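# Four arms lower a slung pipe into a trench

## Task

Using the pipe's slings, ease the pipe down into the trench until it lies along the trench floor over its entire length. The attempt fails immediately if the pipe is moving quickly while in contact with a bank or the trench, for example if it falls from a height or is rolled in.

## Robot and tools

Robots: four identical i2rt Big YAM arms named arm1, arm2, arm3 and arm4. Each has six revolute joints, a two-finger gripper and a wrist camera mounted above the hand. Fully stretched, the hand reaches roughly 1.0 m from the joint1 axis. Two room cameras, cam_high and cam_low, are fixed in the room.

Frame: every pose shares one scene frame. The origin is on the floor and +z points up. Distances are in metres and quaternions are written w, x, y, z. Foot (base_link) positions: arm1 (-1.010, -0.478, 0.809), arm2 (-0.307, 0.516, 0.819), arm3 (0.612, -0.542, 0.812), arm4 (1.210, 0.500, 0.782). Each foot points along its own +x. In practice arm1 and arm3 stand near y = -0.5 and face about +y, while arm2 and arm4 stand near y = +0.5 and face about -y. The full foot quaternions are in the original setup. The "hand" point lies between the finger pads, about 1 cm short of the tips. The fingers extend along the hand's +z and open along its y. The hand position printed in results can be off, more so at long reach.

Tool move: every argument key is a robot name, plus optional "cameras". A robot's entry can hold "joints", "target" with an optional "speed", or both.
- "joints": absolute joint goals given by name. Ranges in radians: joint1_rad -2.879 to 2.879 (turns about the foot, positive is counter-clockwise seen from above); joint2_rad 0 to 3.141 (shoulder; 0 means the upper arm points back and roughly level); joint3_rad 0 to 3.019 (elbow; 0 means folded); joint4_rad -1.692 to 1.57 (hand pitch, positive tips the fingers up); joint5_rad -1.57 to 1.57 (sideways swing, positive toward the arm's right); joint6_rad -2.094 to 2.094 (roll, positive is clockwise seen from behind). gripper_m is the fingertip gap in metres, 0 to 0.093. When "target" is also present, "joints" may contain only gripper_m.
- "target": one list of seven numbers per robot, [x, y, z, qw, qx, qy, qz]. It is an absolute hand pose in the scene frame, not an offset. The hand follows a straight line to it from its current hand_target.
- "speed": the top speed of that line in m/s, 0.002 to 0.5, default 0.25. Rotation is capped at twice this value in rad/s. It is rejected without "target".
All motions in one call begin together. Every hand path in a call finishes at the same moment, so the slowest one sets the pace. A path lasts between 0.5 and 10 s and is cut off at 10 s. Paths do not steer around obstacles or other arms. Hands lag, drift, and may overshoot the speed, especially when the arm is near straight. Expect endings a centimetre or more off. Any robot left out of a call keeps its previous command. Unknown keys make the call invalid. Out-of-range values get it refused, and once a call is refused, later move, wait and finished_scene calls in that reply are skipped.

Tool wait: takes "seconds" (0 to 10) and optional "cameras". It commands nothing and returns state plus images. Tool zoom_image: takes "camera" and "region" [x0, y0, x1, y1] in pixels, at most 504 by 504, with the origin at the top-left. Images are 672x504, and only cameras in the latest images can be zoomed. Tool read_manual: returns only licence text. Tool finished_scene: takes "scene", the current scene's number. It cannot be undone, and the pipe must stay in place without help afterwards. A move with no action gives the full state and the scene number.

Reading results: the "move" line reports each commanded robot as done or by its worst status. joint_status and hand_status describe the last accepted action. "off_target" means the joint stopped short and may still be pushing. "time_out" means the joint ran out of time and is now holding a nearby goal it keeps pushing toward; on_its_own lists such joints, and "held at" gives the target, not the reading. To relieve that pushing, command the joint to its reported position. "joint command not followed" or "pose unreachable" means a safety check blocked the command. "not_followed" means the command was dropped, although the arm may keep trying. Robots under "as last shown" were not commanded and show stale lines. "within noise" on the velocities means the arm is still. Joint torques include the arm's own weight and are in N m; values 3 and 4 wrap at ±28. gripper_m may read a few millimetres narrower than a gripped part. Commanding about 0.005 m below the contact reading gives full force, around 50 to 64 N per pad. To release, command well above the reading.

Cautions: the arms keep pushing after contact. Long pushing, holding weight, or an outstretched arm heats the motors. A MOTOR HOT line appears at 85 °C, and at 100 °C that arm goes limp for 30 to 60 s and drops whatever it holds. Squeezing between robots, including a gripper closing on another arm's fingers, fails the scene. The collision check may react too late and does not cover fingers, gripper housings or cameras. Keep every object inside the work area and off the floor. Do not drop the pipe, let it swing fast, or release it while it is moving. Lower it slowly, with the arms sharing the load evenly so it stays level until it rests on the trench bed. Loose objects may occasionally get small pushes. The simulation keeps running while you plan, holding the last command.

Each tool is called after "Request:" by a JSON object that holds its "name" and its "arguments", one argument or row to a line.

## Session

Request:
{"name": "move", "arguments": {

}}

Scene clock: 0.00 s.
Joint torques (N m): no reading
Heat: arm1: hottest joint2_rad 29 °C; arm2: hottest gripper 29 °C; arm3: hottest joint2_rad 29 °C; arm4: hottest joint5_rad 29 °C.
Joint velocities: within noise
arm1.joint_positions: joint1_rad=+0.463 joint2_rad=+0.644 joint3_rad=+1.433 joint4_rad=-1.528 joint5_rad=-0.151 joint6_rad=+0.131 gripper_m=+0.09396
arm1.joint_status: not commanded
arm1.hand: x=-1.1007 y=-0.2799 z=+1.3245 quat_wxyz=(-0.162, +0.716, -0.571, -0.367) (m; scene frame)
arm1.hand_target: x=-1.1003 y=-0.2818 z=+1.3343 quat_wxyz=(-0.169, +0.713, -0.567, -0.376) (m; scene frame)
arm1.hand_status: not commanded
arm2.joint_positions: joint1_rad=+0.344 joint2_rad=+0.519 joint3_rad=+1.379 joint4_rad=-1.320 joint5_rad=+0.063 joint6_rad=+0.187 gripper_m=+0.09396
arm2.joint_status: not commanded
arm2.hand: x=-0.2620 y=+0.3341 z=+1.3801 quat_wxyz=(-0.439, -0.579, -0.615, +0.304) (m; scene frame)
arm2.hand_target: x=-0.2629 y=+0.3373 z=+1.3911 quat_wxyz=(-0.449, -0.575, -0.610, +0.310) (m; scene frame)
arm2.hand_status: not commanded
arm3.joint_positions: joint1_rad=-0.192 joint2_rad=+0.525 joint3_rad=+1.406 joint4_rad=-1.298 joint5_rad=-0.073 joint6_rad=+0.119 gripper_m=+0.09396
arm3.joint_status: not commanded
arm3.hand: x=+0.6033 y=-0.3522 z=+1.3879 quat_wxyz=(-0.348, +0.562, -0.618, -0.425) (m; scene frame)
arm3.hand_target: x=+0.6032 y=-0.3558 z=+1.3978 quat_wxyz=(-0.355, +0.558, -0.613, -0.433) (m; scene frame)
arm3.hand_status: not commanded
arm4.joint_positions: joint1_rad=-0.380 joint2_rad=+0.466 joint3_rad=+1.426 joint4_rad=-1.395 joint5_rad=+0.164 joint6_rad=+0.191 gripper_m=+0.09396
arm4.joint_status: not commanded
arm4.hand: x=+1.1323 y=+0.3633 z=+1.3533 quat_wxyz=(-0.305, -0.747, -0.388, +0.446) (m; scene frame)
arm4.hand_target: x=+1.1330 y=+0.3657 z=+1.3639 quat_wxyz=(-0.312, -0.741, -0.383, +0.454) (m; scene frame)
arm4.hand_status: not commanded
pictures: arm1_cam_wrist, arm2_cam_wrist, arm3_cam_wrist, arm4_cam_wrist, cam_high, cam_low

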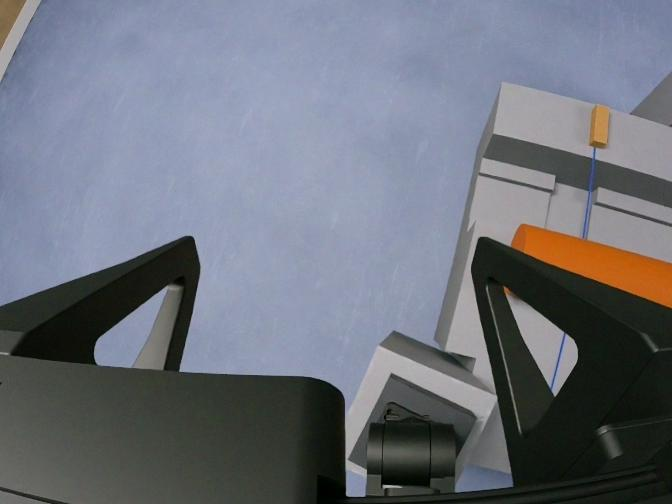

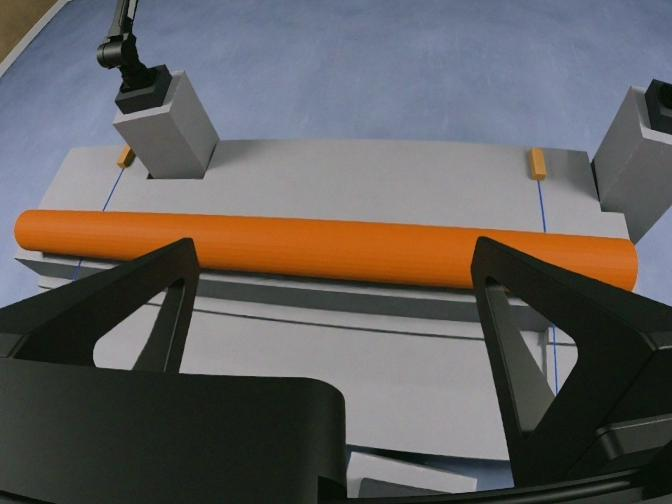

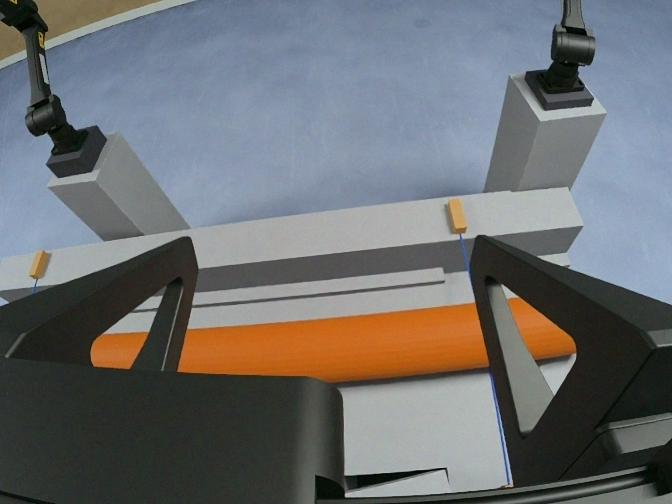

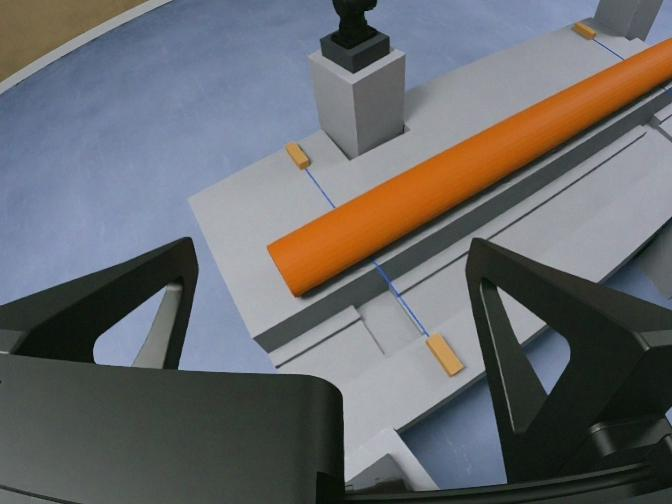

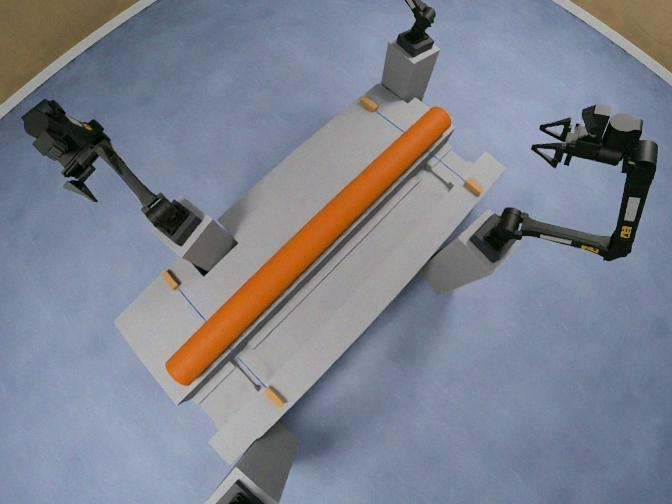

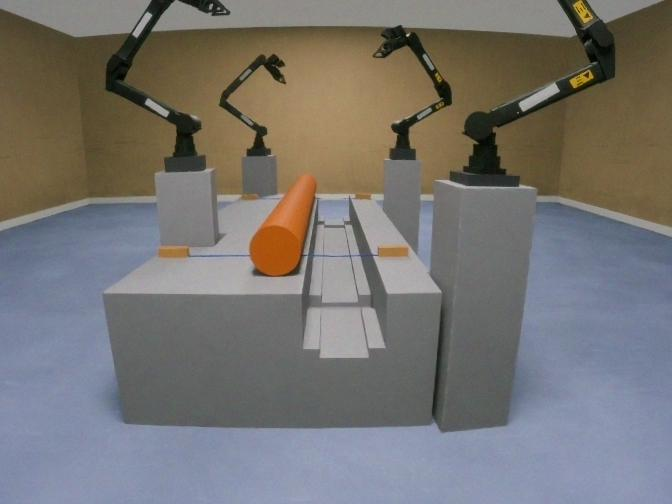

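Request:
{"name": "zoom_image", "arguments": {
  "camera": "cam_high",
  "region": [100, 60, 540, 480]
}}

Request:
{"name": "zoom_image", "arguments": {
  "camera": "cam_low",
  "region": [100, 150, 560, 440]
}}

Request:
{"name": "zoom_image", "arguments": {
  "camera": "arm4_cam_wrist",
  "region": [180, 20, 672, 460]
}}

Request:
{"name": "zoom_image", "arguments": {
  "camera": "arm2_cam_wrist",
  "region": [0, 100, 672, 500]
}}

Request:
{"name": "zoom_image", "arguments": {
  "camera": "arm3_cam_wrist",
  "region": [0, 150, 504, 500]
}}

Scaled by 1.145.

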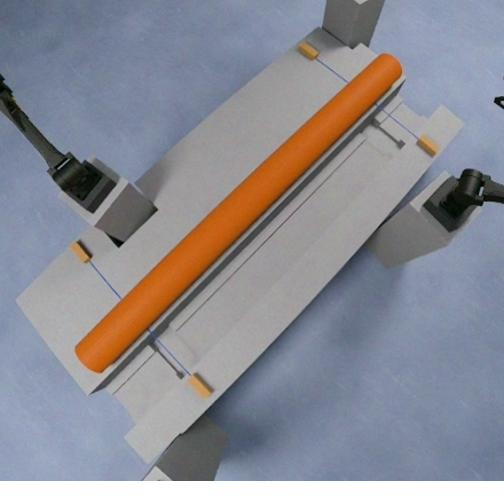

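Scaled by 1.096.

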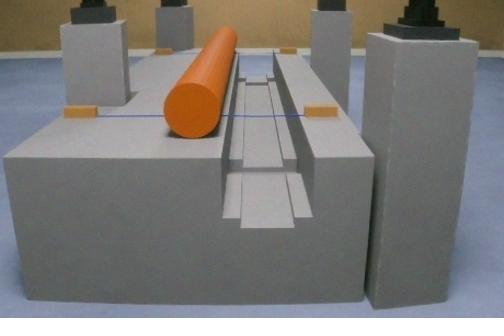

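Scaled by 1.024 from the camera's 672x504 image, which has a finer 960x720 frame.

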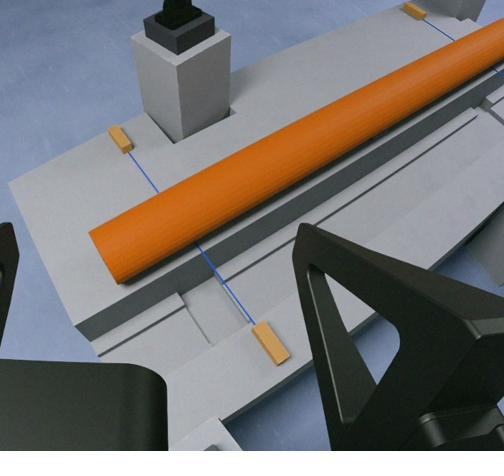

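Region (0, 100, 672, 500) is 672x400 pixels. A region can be at most 504 by 504 pixels.

Scaled by 1.000.

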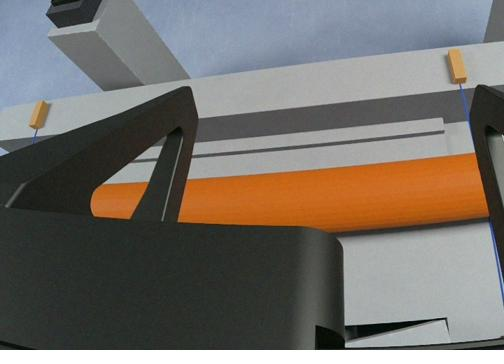

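Request:
{"name": "move", "arguments": {
  "arm1": {"joints": {"joint1_rad": -1.559, "joint5_rad": 0, "joint6_rad": 1.405}},
  "arm2": {"joints": {"joint1_rad": -1.007, "joint5_rad": 0, "joint6_rad": -1.07}},
  "arm3": {"joints": {"joint1_rad": -1.646, "joint5_rad": 0, "joint6_rad": 1.66}},
  "arm4": {"joints": {"joint1_rad": -1.079, "joint5_rad": 0, "joint6_rad": -1.01}},
  "cameras": ["cam_high"]
}}

Request:
{"name": "move", "arguments": {
  "arm1": {"joints": {"joint2_rad": 2.052, "joint3_rad": 0.63, "joint4_rad": -0.149}},
  "arm2": {"joints": {"joint2_rad": 2.195, "joint3_rad": 1.028, "joint4_rad": -0.404}},
  "arm3": {"joints": {"joint2_rad": 2.05, "joint3_rad": 0.443, "joint4_rad": 0.036}},
  "arm4": {"joints": {"joint2_rad": 2.044, "joint3_rad": 0.863, "joint4_rad": -0.39}}
}}

Scene clock: 104.60 s.
Joint torques (N m): arm1=[-0.26 1.73 8.99 1.94 0.11 0.04] | arm2=[-1.79 5.25 10.24 1.39 -0.14 0.11] | arm3=[0.73 4.54 7.73 1.74 -0.02 -0.01] | arm4=[-0.21 7.06 7.43 1.96 -0.02 0.08]
Heat: arm1: hottest joint3_rad 35 °C; arm2: hottest joint3_rad 38 °C; arm3: hottest joint3_rad 30 °C; arm4: hottest joint3_rad 32 °C.
move: arm1 done; arm2 done; arm3 done; arm4 done
Joint velocities: within noise
arm1.joint_positions: joint1_rad=-1.554 joint2_rad=+0.644 joint3_rad=+1.433 joint4_rad=-1.528 joint5_rad=-0.001 joint6_rad=+1.396 gripper_m=+0.09398
arm1.joint_status: all done
arm1.hand: x=-0.8096 y=-0.5075 z=+1.3293 quat_wxyz=(-0.336, -0.639, -0.650, -0.236) (m; scene frame)
arm1.hand_target: x=-0.8120 y=-0.5083 z=+1.3391 quat_wxyz=(-0.345, -0.640, -0.642, -0.242) (m; scene frame)
arm1.hand_status: not commanded
arm2.joint_positions: joint1_rad=-0.995 joint2_rad=+0.519 joint3_rad=+1.379 joint4_rad=-1.320 joint5_rad=+0.001 joint6_rad=-1.063 gripper_m=+0.09397
arm2.joint_status: all done
arm2.hand: x=-0.4772 y=+0.4294 z=+1.3787 quat_wxyz=(+0.138, -0.600, -0.598, +0.513) (m; scene frame)
arm2.hand_target: x=-0.4754 y=+0.4331 z=+1.3897 quat_wxyz=(+0.146, -0.596, -0.592, +0.522) (m; scene frame)
arm2.hand_status: not commanded
arm3.joint_positions: joint1_rad=-1.641 joint2_rad=+0.525 joint3_rad=+1.406 joint4_rad=-1.298 joint5_rad=-0.002 joint6_rad=+1.653 gripper_m=+0.09398
arm3.joint_status: all done
arm3.hand: x=+0.8053 y=-0.5296 z=+1.3866 quat_wxyz=(-0.347, -0.590, -0.594, -0.422) (m; scene frame)
arm3.hand_target: x=+0.8020 y=-0.5313 z=+1.3965 quat_wxyz=(-0.354, -0.589, -0.586, -0.430) (m; scene frame)
arm3.hand_status: not commanded
arm4.joint_positions: joint1_rad=-1.073 joint2_rad=+0.466 joint3_rad=+1.426 joint4_rad=-1.395 joint5_rad=+0.002 joint6_rad=-0.997 gripper_m=+0.09397
arm4.joint_status: all done
arm4.hand: x=+1.0746 y=+0.4182 z=+1.3519 quat_wxyz=(+0.114, -0.601, -0.593, +0.524) (m; scene frame)
arm4.hand_target: x=+1.0763 y=+0.4201 z=+1.3625 quat_wxyz=(+0.121, -0.594, -0.590, +0.534) (m; scene frame)
arm4.hand_status: not commanded
pictures: cam_high

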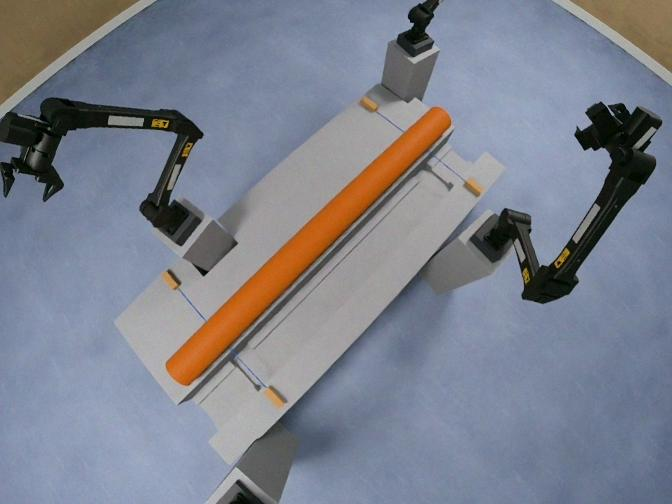

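Scene clock: 106.53 s.
Joint torques (N m): arm1=[0.15 -12.1 2.13 0.96 0.16 0.1] | arm2=[-1.55 -18.32 4.52 0.02 -0.2 0.07] | arm3=[0.79 -12.04 0.16 0.34 0.04 0.08] | arm4=[-0.15 -15.56 2.95 0.62 -0.06 0.01]
Heat: arm1: hottest joint3_rad 35 °C; arm2: hottest joint3_rad 37 °C; arm3: hottest joint3_rad 30 °C; arm4: hottest joint3_rad 32 °C.
move: arm1 done; arm2 done; arm3 done; arm4 done
Joint velocities: within noise
arm1.joint_positions: joint1_rad=-1.554 joint2_rad=+2.040 joint3_rad=+0.623 joint4_rad=-0.162 joint5_rad=-0.001 joint6_rad=+1.397 gripper_m=+0.09398
arm1.joint_status: all done
arm1.hand: x=-0.7013 y=-0.5299 z=+0.6279 quat_wxyz=(-0.005, -0.702, -0.712, +0.000) (m; scene frame)
arm1.hand_target: x=-0.6982 y=-0.5323 z=+0.6248 quat_wxyz=(-0.008, -0.707, -0.707, -0.002) (m; scene frame)
arm1.hand_status: not commanded
arm2.joint_positions: joint1_rad=-0.995 joint2_rad=+2.204 joint3_rad=+1.024 joint4_rad=-0.417 joint5_rad=+0.001 joint6_rad=-1.064 gripper_m=+0.09397
arm2.joint_status: all done
arm2.hand: x=-0.6906 y=+0.2966 z=+0.6205 quat_wxyz=(-0.008, -0.704, -0.710, -0.006) (m; scene frame)
arm2.hand_target: x=-0.7003 y=+0.2972 z=+0.6247 quat_wxyz=(-0.005, -0.706, -0.708, +0.007) (m; scene frame)
arm2.hand_status: not commanded
arm3.joint_positions: joint1_rad=-1.641 joint2_rad=+2.046 joint3_rad=+0.439 joint4_rad=+0.026 joint5_rad=-0.002 joint6_rad=+1.654 gripper_m=+0.09398
arm3.joint_status: all done
arm3.hand: x=+0.8507 y=-0.5180 z=+0.6214 quat_wxyz=(+0.006, -0.703, -0.711, -0.001) (m; scene frame)
arm3.hand_target: x=+0.8545 y=-0.5191 z=+0.6205 quat_wxyz=(+0.002, -0.707, -0.707, -0.005) (m; scene frame)
arm3.hand_status: not commanded
arm4.joint_positions: joint1_rad=-1.073 joint2_rad=+2.058 joint3_rad=+0.864 joint4_rad=-0.403 joint5_rad=+0.002 joint6_rad=-0.998 gripper_m=+0.09397
arm4.joint_status: all done
arm4.hand: x=+0.8777 y=+0.2897 z=+0.6134 quat_wxyz=(-0.005, -0.710, -0.704, -0.014) (m; scene frame)
arm4.hand_target: x=+0.8708 y=+0.2880 z=+0.6184 quat_wxyz=(-0.003, -0.708, -0.706, -0.001) (m; scene frame)
arm4.hand_status: not commanded
pictures: arm1_cam_wrist, arm2_cam_wrist, arm3_cam_wrist, arm4_cam_wrist, cam_high, cam_low

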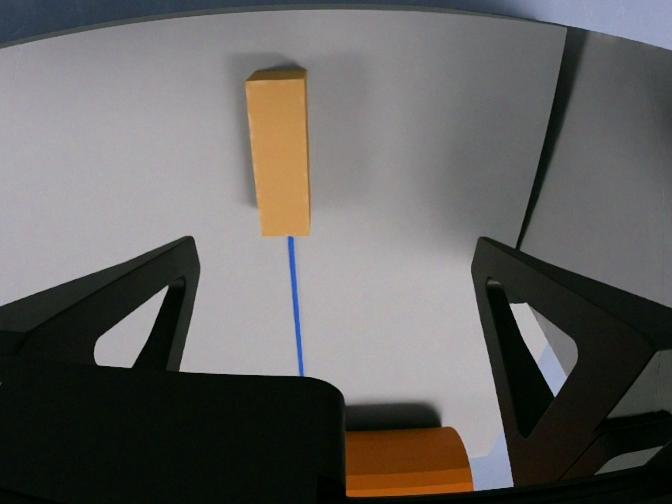

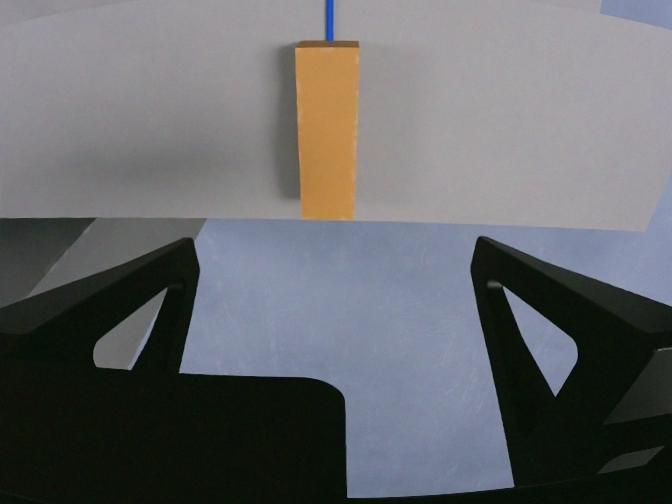

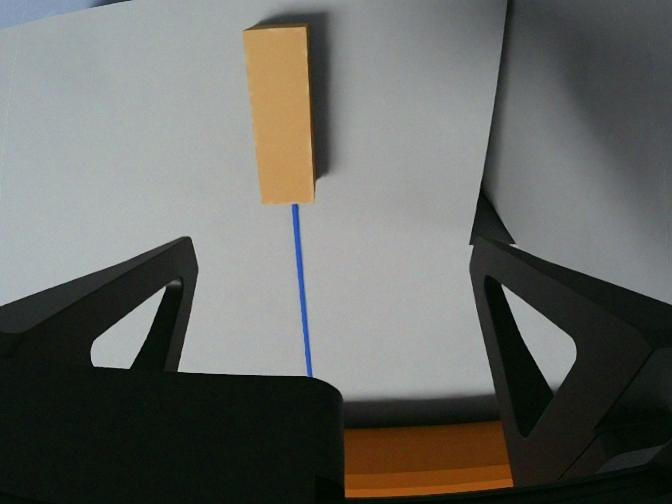

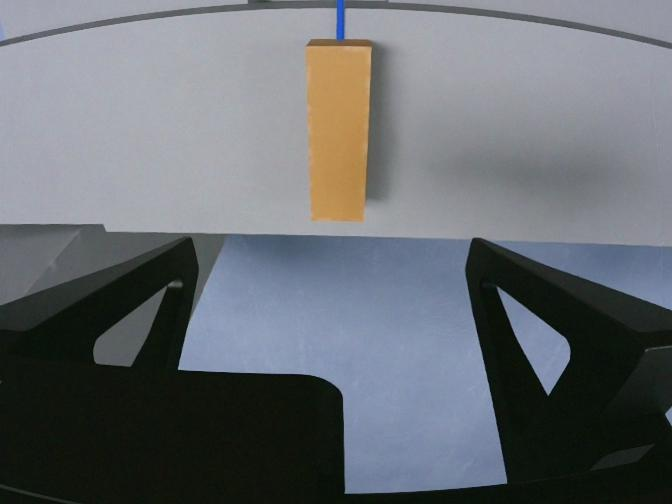

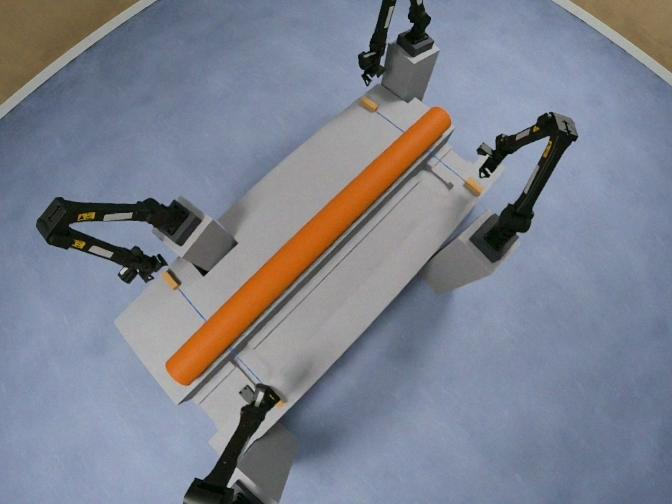

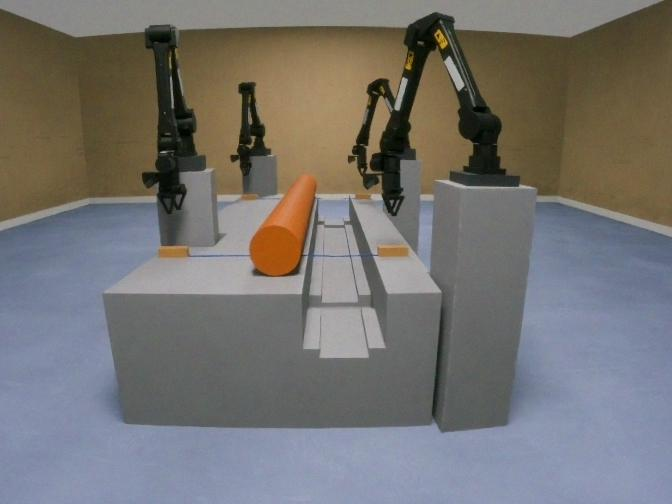

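Request:
{"name": "move", "arguments": {
  "arm1": {"target": [-0.669, -0.50, 0.55, 0, 0.7071, 0.7071, 0], "speed": 0.15},
  "arm2": {"target": [-0.689, 0.307, 0.55, 0, 0.7071, 0.7071, 0], "speed": 0.15},
  "arm3": {"target": [0.88, -0.516, 0.55, 0, 0.7071, 0.7071, 0], "speed": 0.15},
  "arm4": {"target": [0.878, 0.30, 0.55, 0, 0.7071, 0.7071, 0], "speed": 0.15}
}}

Scene clock: 126.43 s.
Joint torques (N m): arm1=[-0.26 -13.22 0.94 0.8 0.06 0.11] | arm2=[-1.85 -17.85 4.22 0.01 -0.09 0.07] | arm3=[1.38 -14.15 -0.9 0.39 0.1 0.1] | arm4=[-0.38 -15.15 2.1 0.61 0.1 0]
Heat: arm1: hottest joint3_rad 33 °C; arm2: hottest joint3_rad 35 °C; arm3: hottest joint2_rad 30 °C; arm4: hottest joint3_rad 31 °C.
move: arm1 done; arm2 off_target; arm3 done; arm4 done
Joint velocities: within noise
arm1.joint_positions: joint1_rad=-1.457 joint2_rad=+2.293 joint3_rad=+0.773 joint4_rad=-0.064 joint5_rad=-0.007 joint6_rad=+1.501 gripper_m=+0.09398
arm1.joint_status: not commanded
arm1.hand: x=-0.6683 y=-0.5017 z=+0.5561 quat_wxyz=(-0.001, -0.705, -0.709, +0.000) (m; scene frame)
arm1.hand_target: x=-0.6690 y=-0.5001 z=+0.5502 quat_wxyz=(+0.000, -0.707, -0.707, +0.000) (m; scene frame)
arm1.hand_status: done (0.006 m and 0.3 deg from the pose sent, 0.089 m and 1.0 deg at the start)
arm2.joint_positions: joint1_rad=-0.996 joint2_rad=+2.381 joint3_rad=+1.035 joint4_rad=-0.267 joint5_rad=+0.013 joint6_rad=-1.066 gripper_m=+0.09397
arm2.joint_status: not commanded
arm2.hand: x=-0.6728 y=+0.3082 z=+0.5481 quat_wxyz=(-0.005, -0.704, -0.710, -0.015) (m; scene frame)
arm2.hand_target: x=-0.6888 y=+0.3071 z=+0.5504 quat_wxyz=(+0.000, -0.707, -0.707, +0.000) (m; scene frame)
arm2.hand_status: off_target (0.016 m and 1.9 deg from the pose sent, 0.071 m and 1.2 deg at the start)
arm3.joint_positions: joint1_rad=-1.641 joint2_rad=+2.318 joint3_rad=+0.592 joint4_rad=+0.147 joint5_rad=+0.006 joint6_rad=+1.661 gripper_m=+0.09398
arm3.joint_status: not commanded
arm3.hand: x=+0.8796 y=-0.5160 z=+0.5519 quat_wxyz=(+0.003, -0.705, -0.709, +0.001) (m; scene frame)
arm3.hand_target: x=+0.8799 y=-0.5160 z=+0.5501 quat_wxyz=(+0.000, -0.707, -0.707, +0.000) (m; scene frame)
arm3.hand_status: done (0.002 m and 0.4 deg from the pose sent, 0.077 m and 1.0 deg at the start)
arm4.joint_positions: joint1_rad=-1.084 joint2_rad=+2.235 joint3_rad=+0.864 joint4_rad=-0.221 joint5_rad=+0.003 joint6_rad=-1.015 gripper_m=+0.09397
arm4.joint_status: not commanded
arm4.hand: x=+0.8874 y=+0.3010 z=+0.5477 quat_wxyz=(-0.004, -0.708, -0.706, -0.011) (m; scene frame)
arm4.hand_target: x=+0.8779 y=+0.3000 z=+0.5502 quat_wxyz=(+0.000, -0.707, -0.707, +0.000) (m; scene frame)
arm4.hand_status: done (0.010 m and 1.4 deg from the pose sent, 0.064 m and 1.7 deg at the start)
pictures: arm1_cam_wrist, arm2_cam_wrist, arm3_cam_wrist, arm4_cam_wrist, cam_high, cam_low

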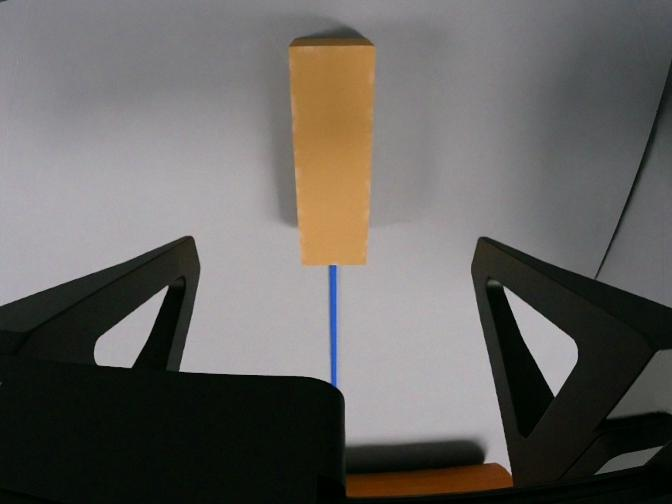

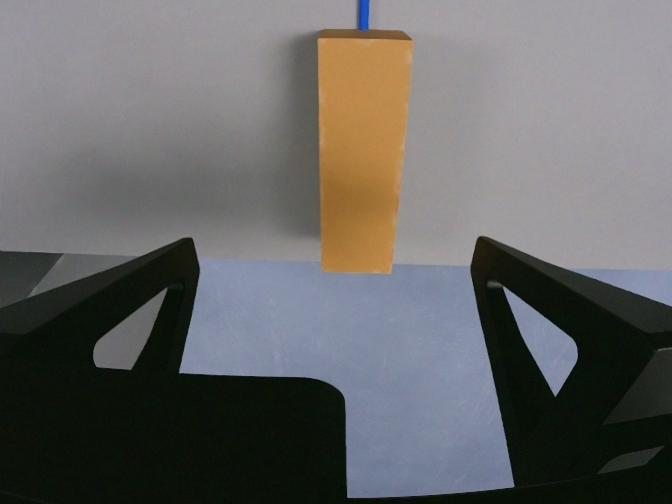

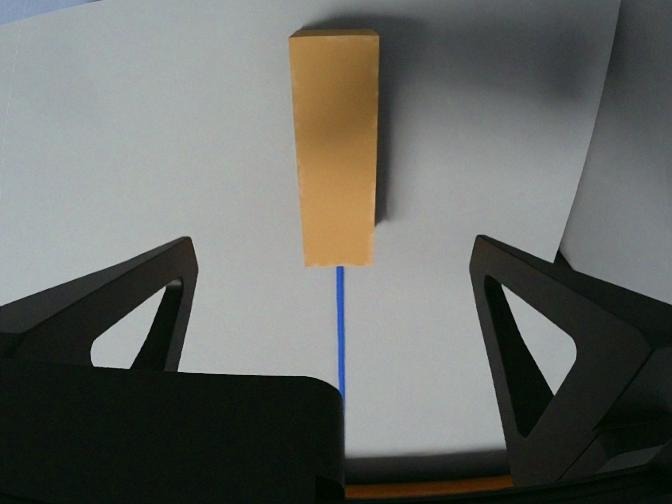

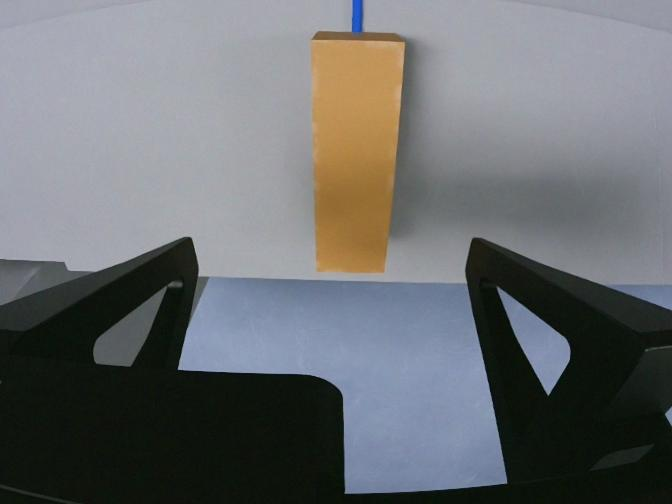

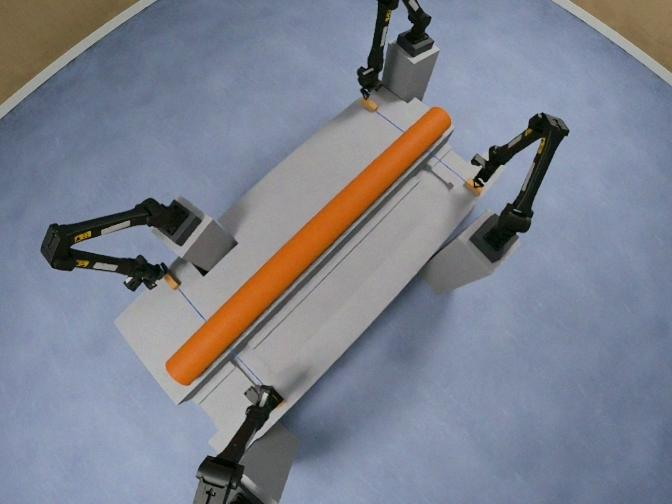

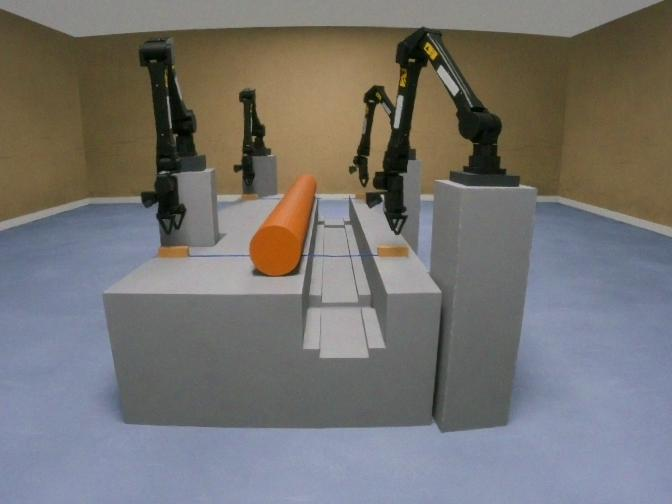

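Request:
{"name": "move", "arguments": {
  "arm1": {"target": [-0.669, -0.50, 0.469, 0, 0.7071, 0.7071, 0], "speed": 0.1},
  "arm2": {"target": [-0.702, 0.306, 0.476, 0, 0.7071, 0.7071, 0], "speed": 0.1},
  "arm3": {"target": [0.879, -0.516, 0.473, 0, 0.7071, 0.7071, 0], "speed": 0.1},
  "arm4": {"target": [0.869, 0.299, 0.476, 0, 0.7071, 0.7071, 0], "speed": 0.1}
}}

Scene clock: 139.27 s.
Joint torques (N m): arm1=[-0.26 -13.98 -0.12 0.91 0.03 0.11] | arm2=[-1.79 -18.2 3.66 0.02 -0.09 0.08] | arm3=[1.32 -14.92 -1.87 0.39 0.1 0.06] | arm4=[-0.32 -15.68 1.65 0.66 0.09 -0.01]
Heat: arm1: hottest joint3_rad 32 °C; arm2: hottest joint3_rad 34 °C; arm3: hottest joint2_rad 30 °C; arm4: hottest joint3_rad 31 °C.
move: arm1 done; arm2 off_target; arm3 done; arm4 off_target
Joint velocities: within noise
arm1.joint_positions: joint1_rad=-1.457 joint2_rad=+2.537 joint3_rad=+0.893 joint4_rad=+0.065 joint5_rad=-0.007 joint6_rad=+1.503 gripper_m=+0.09398
arm1.joint_status: not commanded
arm1.hand: x=-0.6642 y=-0.5026 z=+0.4767 quat_wxyz=(-0.003, -0.706, -0.708, -0.002) (m; scene frame)
arm1.hand_target: x=-0.6691 y=-0.5001 z=+0.4693 quat_wxyz=(+0.000, -0.707, -0.707, +0.000) (m; scene frame)
arm1.hand_status: done (0.009 m and 0.4 deg from the pose sent, 0.087 m and 0.3 deg at the start)
arm2.joint_positions: joint1_rad=-1.010 joint2_rad=+2.574 joint3_rad=+1.173 joint4_rad=-0.201 joint5_rad=+0.013 joint6_rad=-1.080 gripper_m=+0.09397
arm2.joint_status: not commanded
arm2.hand: x=-0.6901 y=+0.3048 z=+0.4781 quat_wxyz=(-0.004, -0.704, -0.710, -0.010) (m; scene frame)
arm2.hand_target: x=-0.7018 y=+0.3061 z=+0.4762 quat_wxyz=(+0.000, -0.707, -0.707, +0.000) (m; scene frame)
arm2.hand_status: off_target (0.012 m and 1.3 deg from the pose sent, 0.078 m and 1.9 deg at the start)
arm3.joint_positions: joint1_rad=-1.641 joint2_rad=+2.580 joint3_rad=+0.720 joint4_rad=+0.284 joint5_rad=+0.007 joint6_rad=+1.661 gripper_m=+0.09398
arm3.joint_status: not commanded
arm3.hand: x=+0.8800 y=-0.5153 z=+0.4757 quat_wxyz=(+0.002, -0.705, -0.709, +0.000) (m; scene frame)
arm3.hand_target: x=+0.8790 y=-0.5160 z=+0.4731 quat_wxyz=(+0.000, -0.707, -0.707, +0.000) (m; scene frame)
arm3.hand_status: done (0.003 m and 0.3 deg from the pose sent, 0.079 m and 0.4 deg at the start)
arm4.joint_positions: joint1_rad=-1.094 joint2_rad=+2.446 joint3_rad=+0.968 joint4_rad=-0.114 joint5_rad=+0.003 joint6_rad=-1.025 gripper_m=+0.09397
arm4.joint_status: not commanded
arm4.hand: x=+0.8799 y=+0.3005 z=+0.4759 quat_wxyz=(-0.004, -0.708, -0.706, -0.011) (m; scene frame)
arm4.hand_target: x=+0.8690 y=+0.2990 z=+0.4762 quat_wxyz=(+0.000, -0.707, -0.707, +0.000) (m; scene frame)
arm4.hand_status: off_target (0.011 m and 1.4 deg from the pose sent, 0.074 m and 1.4 deg at the start)
pictures: arm1_cam_wrist, arm2_cam_wrist, arm3_cam_wrist, arm4_cam_wrist, cam_high, cam_low

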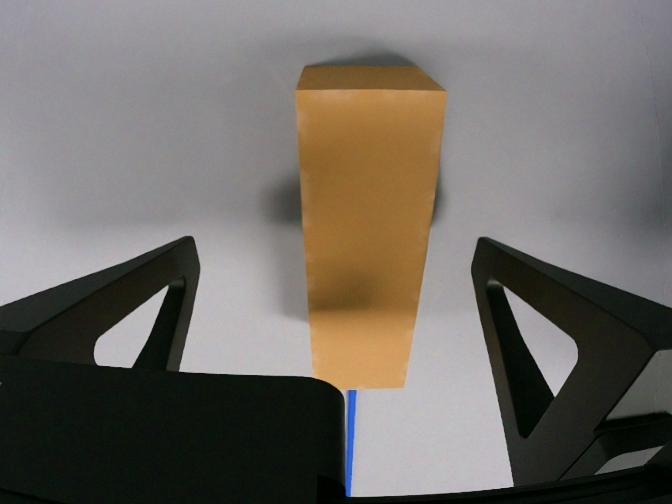

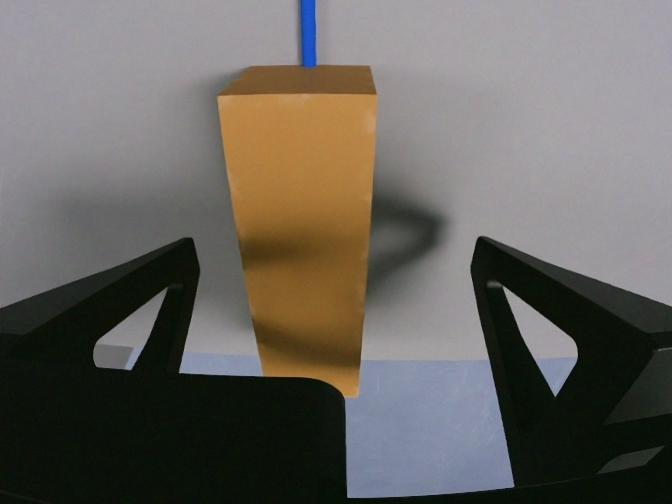

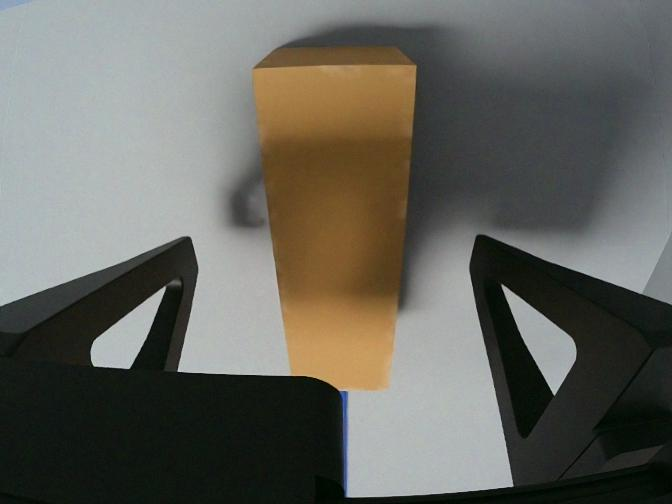

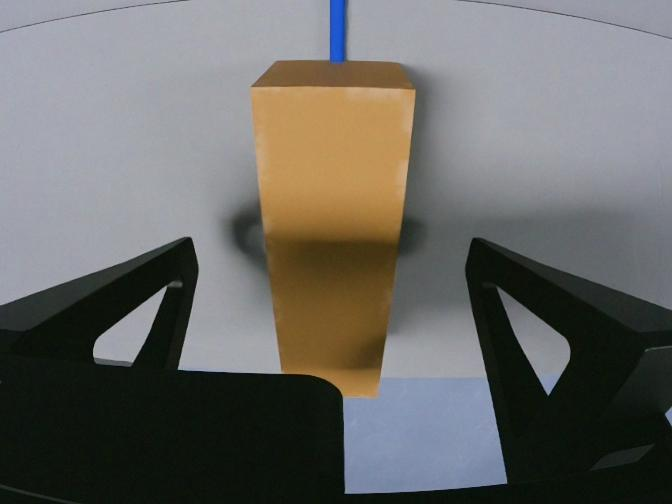

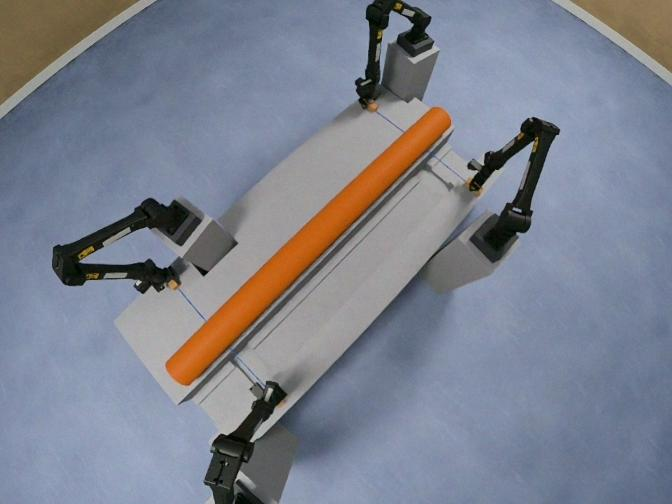

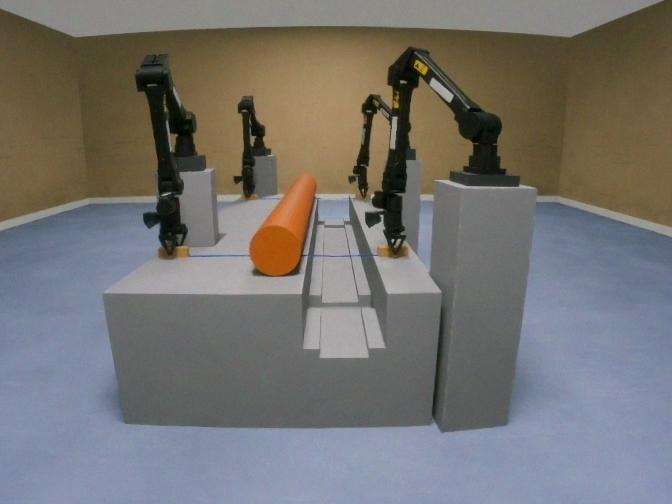

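Request:
{"name": "move", "arguments": {
  "arm1": {"target": [-0.676, -0.499, 0.462, 0, 0.7071, 0.7071, 0], "speed": 0.1},
  "arm2": {"target": [-0.694, 0.306, 0.468, 0, 0.7071, 0.7071, 0], "speed": 0.1},
  "arm3": {"target": [0.878, -0.516, 0.467, 0, 0.7071, 0.7071, 0], "speed": 0.1},
  "arm4": {"target": [0.869, 0.299, 0.469, 0, 0.7071, 0.7071, 0], "speed": 0.1},
  "cameras": ["arm1_cam_wrist", "arm2_cam_wrist"]
}}

Request:
{"name": "move", "arguments": {
  "arm1": {"joints": {"gripper_m": 0.02}},
  "arm2": {"joints": {"gripper_m": 0.02}},
  "arm3": {"joints": {"gripper_m": 0.02}},
  "arm4": {"joints": {"gripper_m": 0.02}}
}}

Scene clock: 149.43 s.
Joint torques (N m): arm1=[0.26 -13.68 -0.62 1.03 0.04 0.11] | arm2=[-1.08 -17.67 2.8 0.01 -0.11 0.15] | arm3=[1.2 -14.51 -1.87 0.4 0.1 0.06] | arm4=[-0.44 -15.15 1.74 0.66 0.09 0.01]
Heat: arm1: hottest joint2_rad 31 °C; arm2: hottest joint3_rad 33 °C; arm3: hottest joint2_rad 30 °C; arm4: hottest joint3_rad 31 °C.
move: arm1 off_target; arm2 done; arm3 done; arm4 done
Joint velocities: within noise
arm1.joint_positions: joint1_rad=-1.457 joint2_rad=+2.555 joint3_rad=+0.893 joint4_rad=+0.092 joint5_rad=-0.007 joint6_rad=+1.505 gripper_m=+0.09398
arm1.joint_status: not commanded
arm1.hand: x=-0.6658 y=-0.5025 z=+0.4710 quat_wxyz=(-0.006, -0.706, -0.708, -0.005) (m; scene frame)
arm1.hand_target: x=-0.6761 y=-0.4992 z=+0.4625 quat_wxyz=(+0.000, -0.707, -0.707, +0.000) (m; scene frame)
arm1.hand_status: off_target (0.014 m and 0.9 deg from the pose sent, 0.019 m and 0.4 deg at the start)
arm2.joint_positions: joint1_rad=-1.010 joint2_rad=+2.588 joint3_rad=+1.173 joint4_rad=-0.176 joint5_rad=+0.013 joint6_rad=-1.080 gripper_m=+0.09397
arm2.joint_status: not commanded
arm2.hand: x=-0.6897 y=+0.3049 z=+0.4723 quat_wxyz=(-0.002, -0.704, -0.710, -0.005) (m; scene frame)
arm2.hand_target: x=-0.6940 y=+0.3059 z=+0.4681 quat_wxyz=(+0.000, -0.707, -0.707, +0.000) (m; scene frame)
arm2.hand_status: done (0.006 m and 0.8 deg from the pose sent, 0.011 m and 1.3 deg at the start)
arm3.joint_positions: joint1_rad=-1.641 joint2_rad=+2.593 joint3_rad=+0.728 joint4_rad=+0.293 joint5_rad=+0.007 joint6_rad=+1.661 gripper_m=+0.09398
arm3.joint_status: not commanded
arm3.hand: x=+0.8815 y=-0.5151 z=+0.4715 quat_wxyz=(+0.000, -0.705, -0.709, -0.002) (m; scene frame)
arm3.hand_target: x=+0.8779 y=-0.5160 z=+0.4671 quat_wxyz=(+0.000, -0.707, -0.707, +0.000) (m; scene frame)
arm3.hand_status: done (0.006 m and 0.4 deg from the pose sent, 0.009 m and 0.3 deg at the start)
arm4.joint_positions: joint1_rad=-1.094 joint2_rad=+2.460 joint3_rad=+0.977 joint4_rad=-0.105 joint5_rad=+0.003 joint6_rad=-1.026 gripper_m=+0.09397
arm4.joint_status: not commanded
arm4.hand: x=+0.8782 y=+0.2994 z=+0.4711 quat_wxyz=(-0.003, -0.708, -0.706, -0.009) (m; scene frame)
arm4.hand_target: x=+0.8691 y=+0.2990 z=+0.4692 quat_wxyz=(+0.000, -0.707, -0.707, +0.000) (m; scene frame)
arm4.hand_status: done (0.009 m and 1.1 deg from the pose sent, 0.013 m and 1.4 deg at the start)
pictures: arm1_cam_wrist, arm2_cam_wrist

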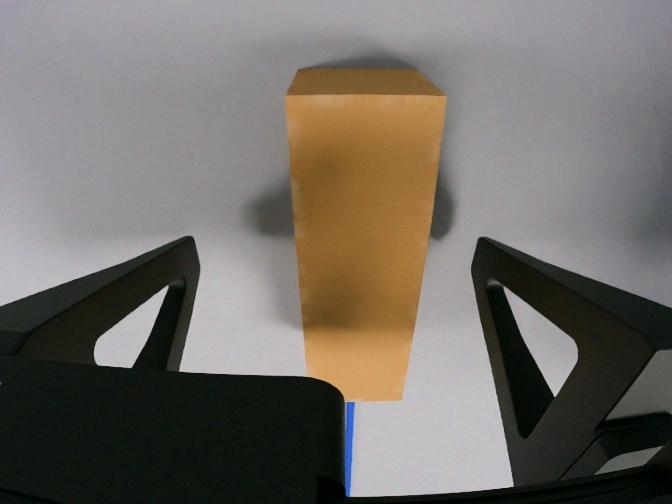

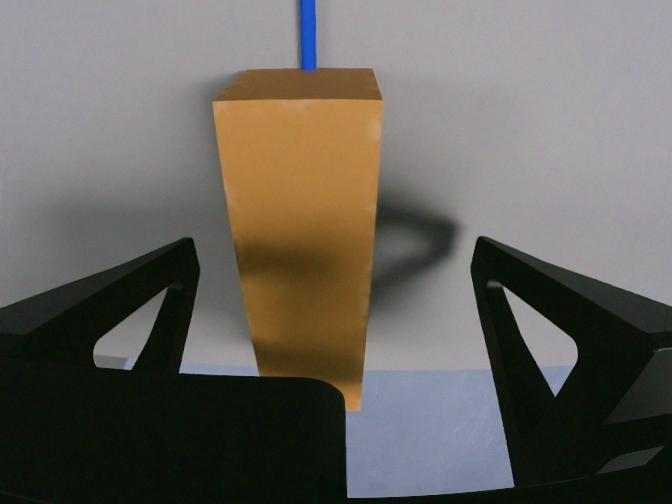

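Scene clock: 150.10 s.
Joint torques (N m): arm1=[0.44 -13.51 -0.7 0.98 0.03 0.08] | arm2=[-1.03 -17.73 2.74 -0.01 -0.11 0.15] | arm3=[1.26 -14.45 -1.83 0.38 0.1 0.07] | arm4=[-0.44 -15.21 1.69 0.62 0.07 0.01]
Heat: arm1: hottest joint2_rad 31 °C; arm2: hottest joint3_rad 33 °C; arm3: hottest joint2_rad 30 °C; arm4: hottest joint3_rad 31 °C.
move: arm1 off_target; arm2 off_target; arm3 off_target; arm4 off_target
Joint velocities: within noise
arm1.joint_positions: joint1_rad=-1.457 joint2_rad=+2.555 joint3_rad=+0.893 joint4_rad=+0.092 joint5_rad=-0.007 joint6_rad=+1.506 gripper_m=+0.03385
arm1.joint_status: gripper_m off_target (ended at +0.03389, target +0.02000)
arm1.hand: x=-0.6658 y=-0.5025 z=+0.4709 quat_wxyz=(-0.006, -0.707, -0.707, -0.005) (m; scene frame)
arm1.hand_target: x=-0.6762 y=-0.4992 z=+0.4624 quat_wxyz=(+0.000, -0.707, -0.707, +0.000) (m; scene frame)
arm1.hand_status: not commanded
arm2.joint_positions: joint1_rad=-1.010 joint2_rad=+2.588 joint3_rad=+1.174 joint4_rad=-0.174 joint5_rad=+0.013 joint6_rad=-1.080 gripper_m=+0.03436
arm2.joint_status: gripper_m off_target (ended at +0.03439, target +0.02000)
arm2.hand: x=-0.6905 y=+0.3045 z=+0.4723 quat_wxyz=(-0.002, -0.704, -0.710, -0.004) (m; scene frame)
arm2.hand_target: x=-0.6940 y=+0.3060 z=+0.4682 quat_wxyz=(+0.000, -0.707, -0.707, +0.000) (m; scene frame)
arm2.hand_status: not commanded
arm3.joint_positions: joint1_rad=-1.641 joint2_rad=+2.593 joint3_rad=+0.728 joint4_rad=+0.294 joint5_rad=+0.007 joint6_rad=+1.661 gripper_m=+0.03467
arm3.joint_status: gripper_m off_target (ended at +0.03470, target +0.02000)
arm3.hand: x=+0.8817 y=-0.5151 z=+0.4715 quat_wxyz=(+0.000, -0.705, -0.709, -0.003) (m; scene frame)
arm3.hand_target: x=+0.8779 y=-0.5160 z=+0.4672 quat_wxyz=(+0.000, -0.707, -0.707, +0.000) (m; scene frame)
arm3.hand_status: not commanded
arm4.joint_positions: joint1_rad=-1.094 joint2_rad=+2.460 joint3_rad=+0.978 joint4_rad=-0.104 joint5_rad=+0.003 joint6_rad=-1.026 gripper_m=+0.03473
arm4.joint_status: gripper_m off_target (ended at +0.03476, target +0.02000)
arm4.hand: x=+0.8773 y=+0.2990 z=+0.4712 quat_wxyz=(-0.003, -0.708, -0.706, -0.008) (m; scene frame)
arm4.hand_target: x=+0.8690 y=+0.2989 z=+0.4692 quat_wxyz=(+0.000, -0.707, -0.707, +0.000) (m; scene frame)
arm4.hand_status: not commanded
pictures: arm1_cam_wrist, arm2_cam_wrist, arm3_cam_wrist, arm4_cam_wrist, cam_high, cam_low

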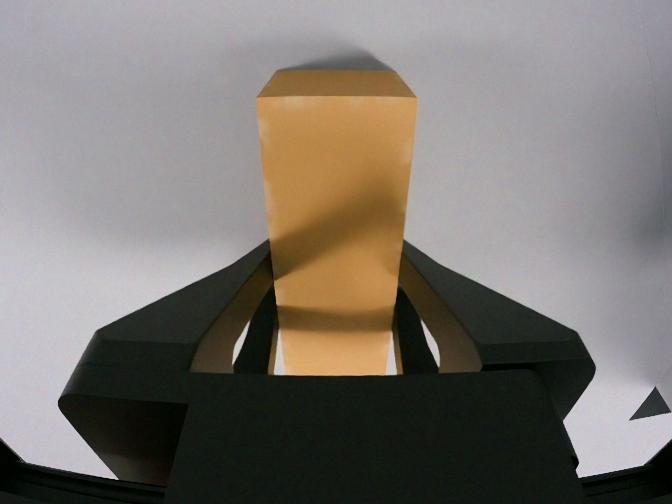

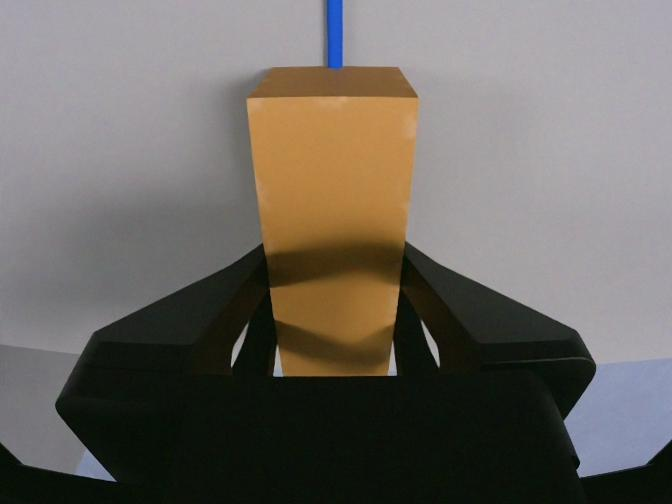

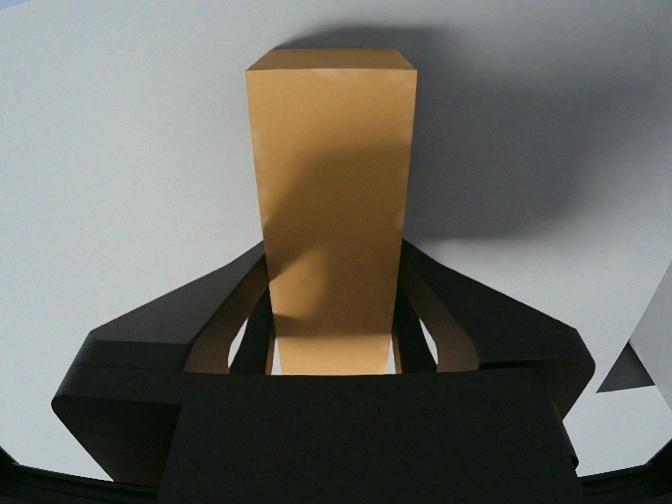

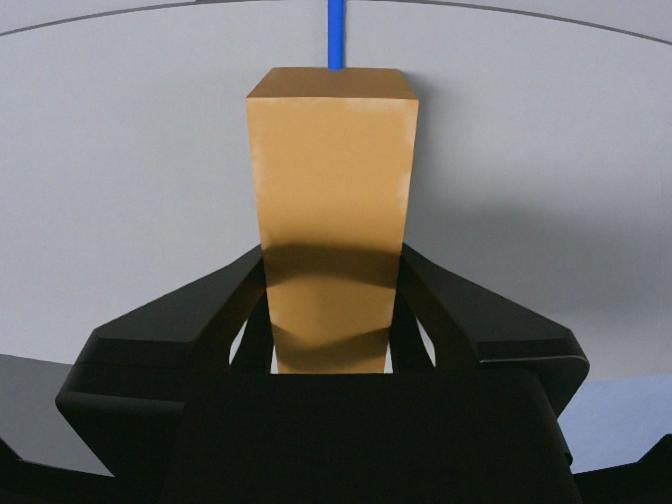

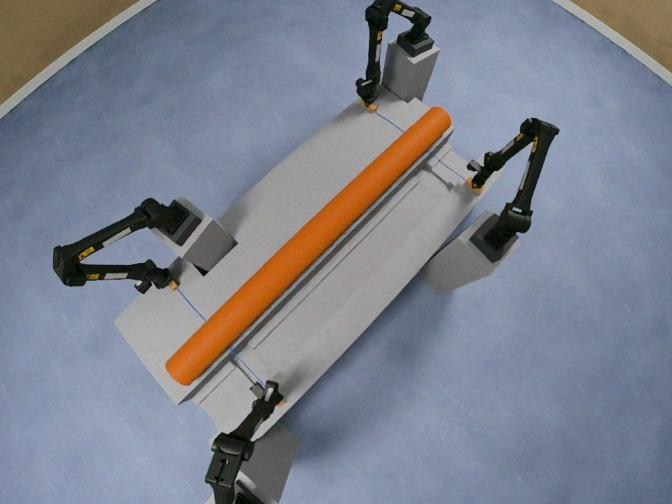

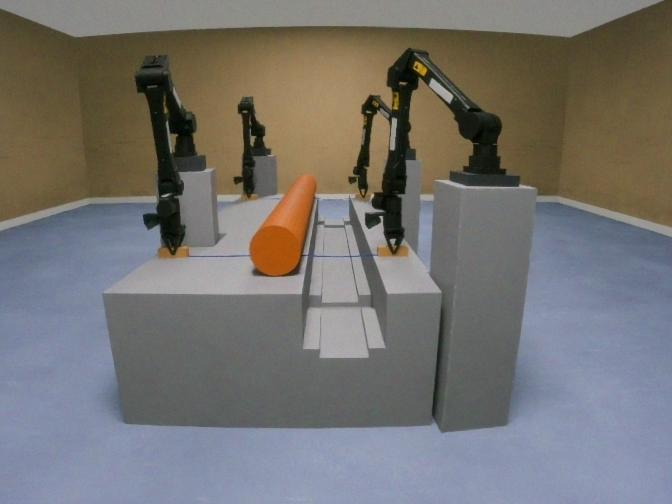

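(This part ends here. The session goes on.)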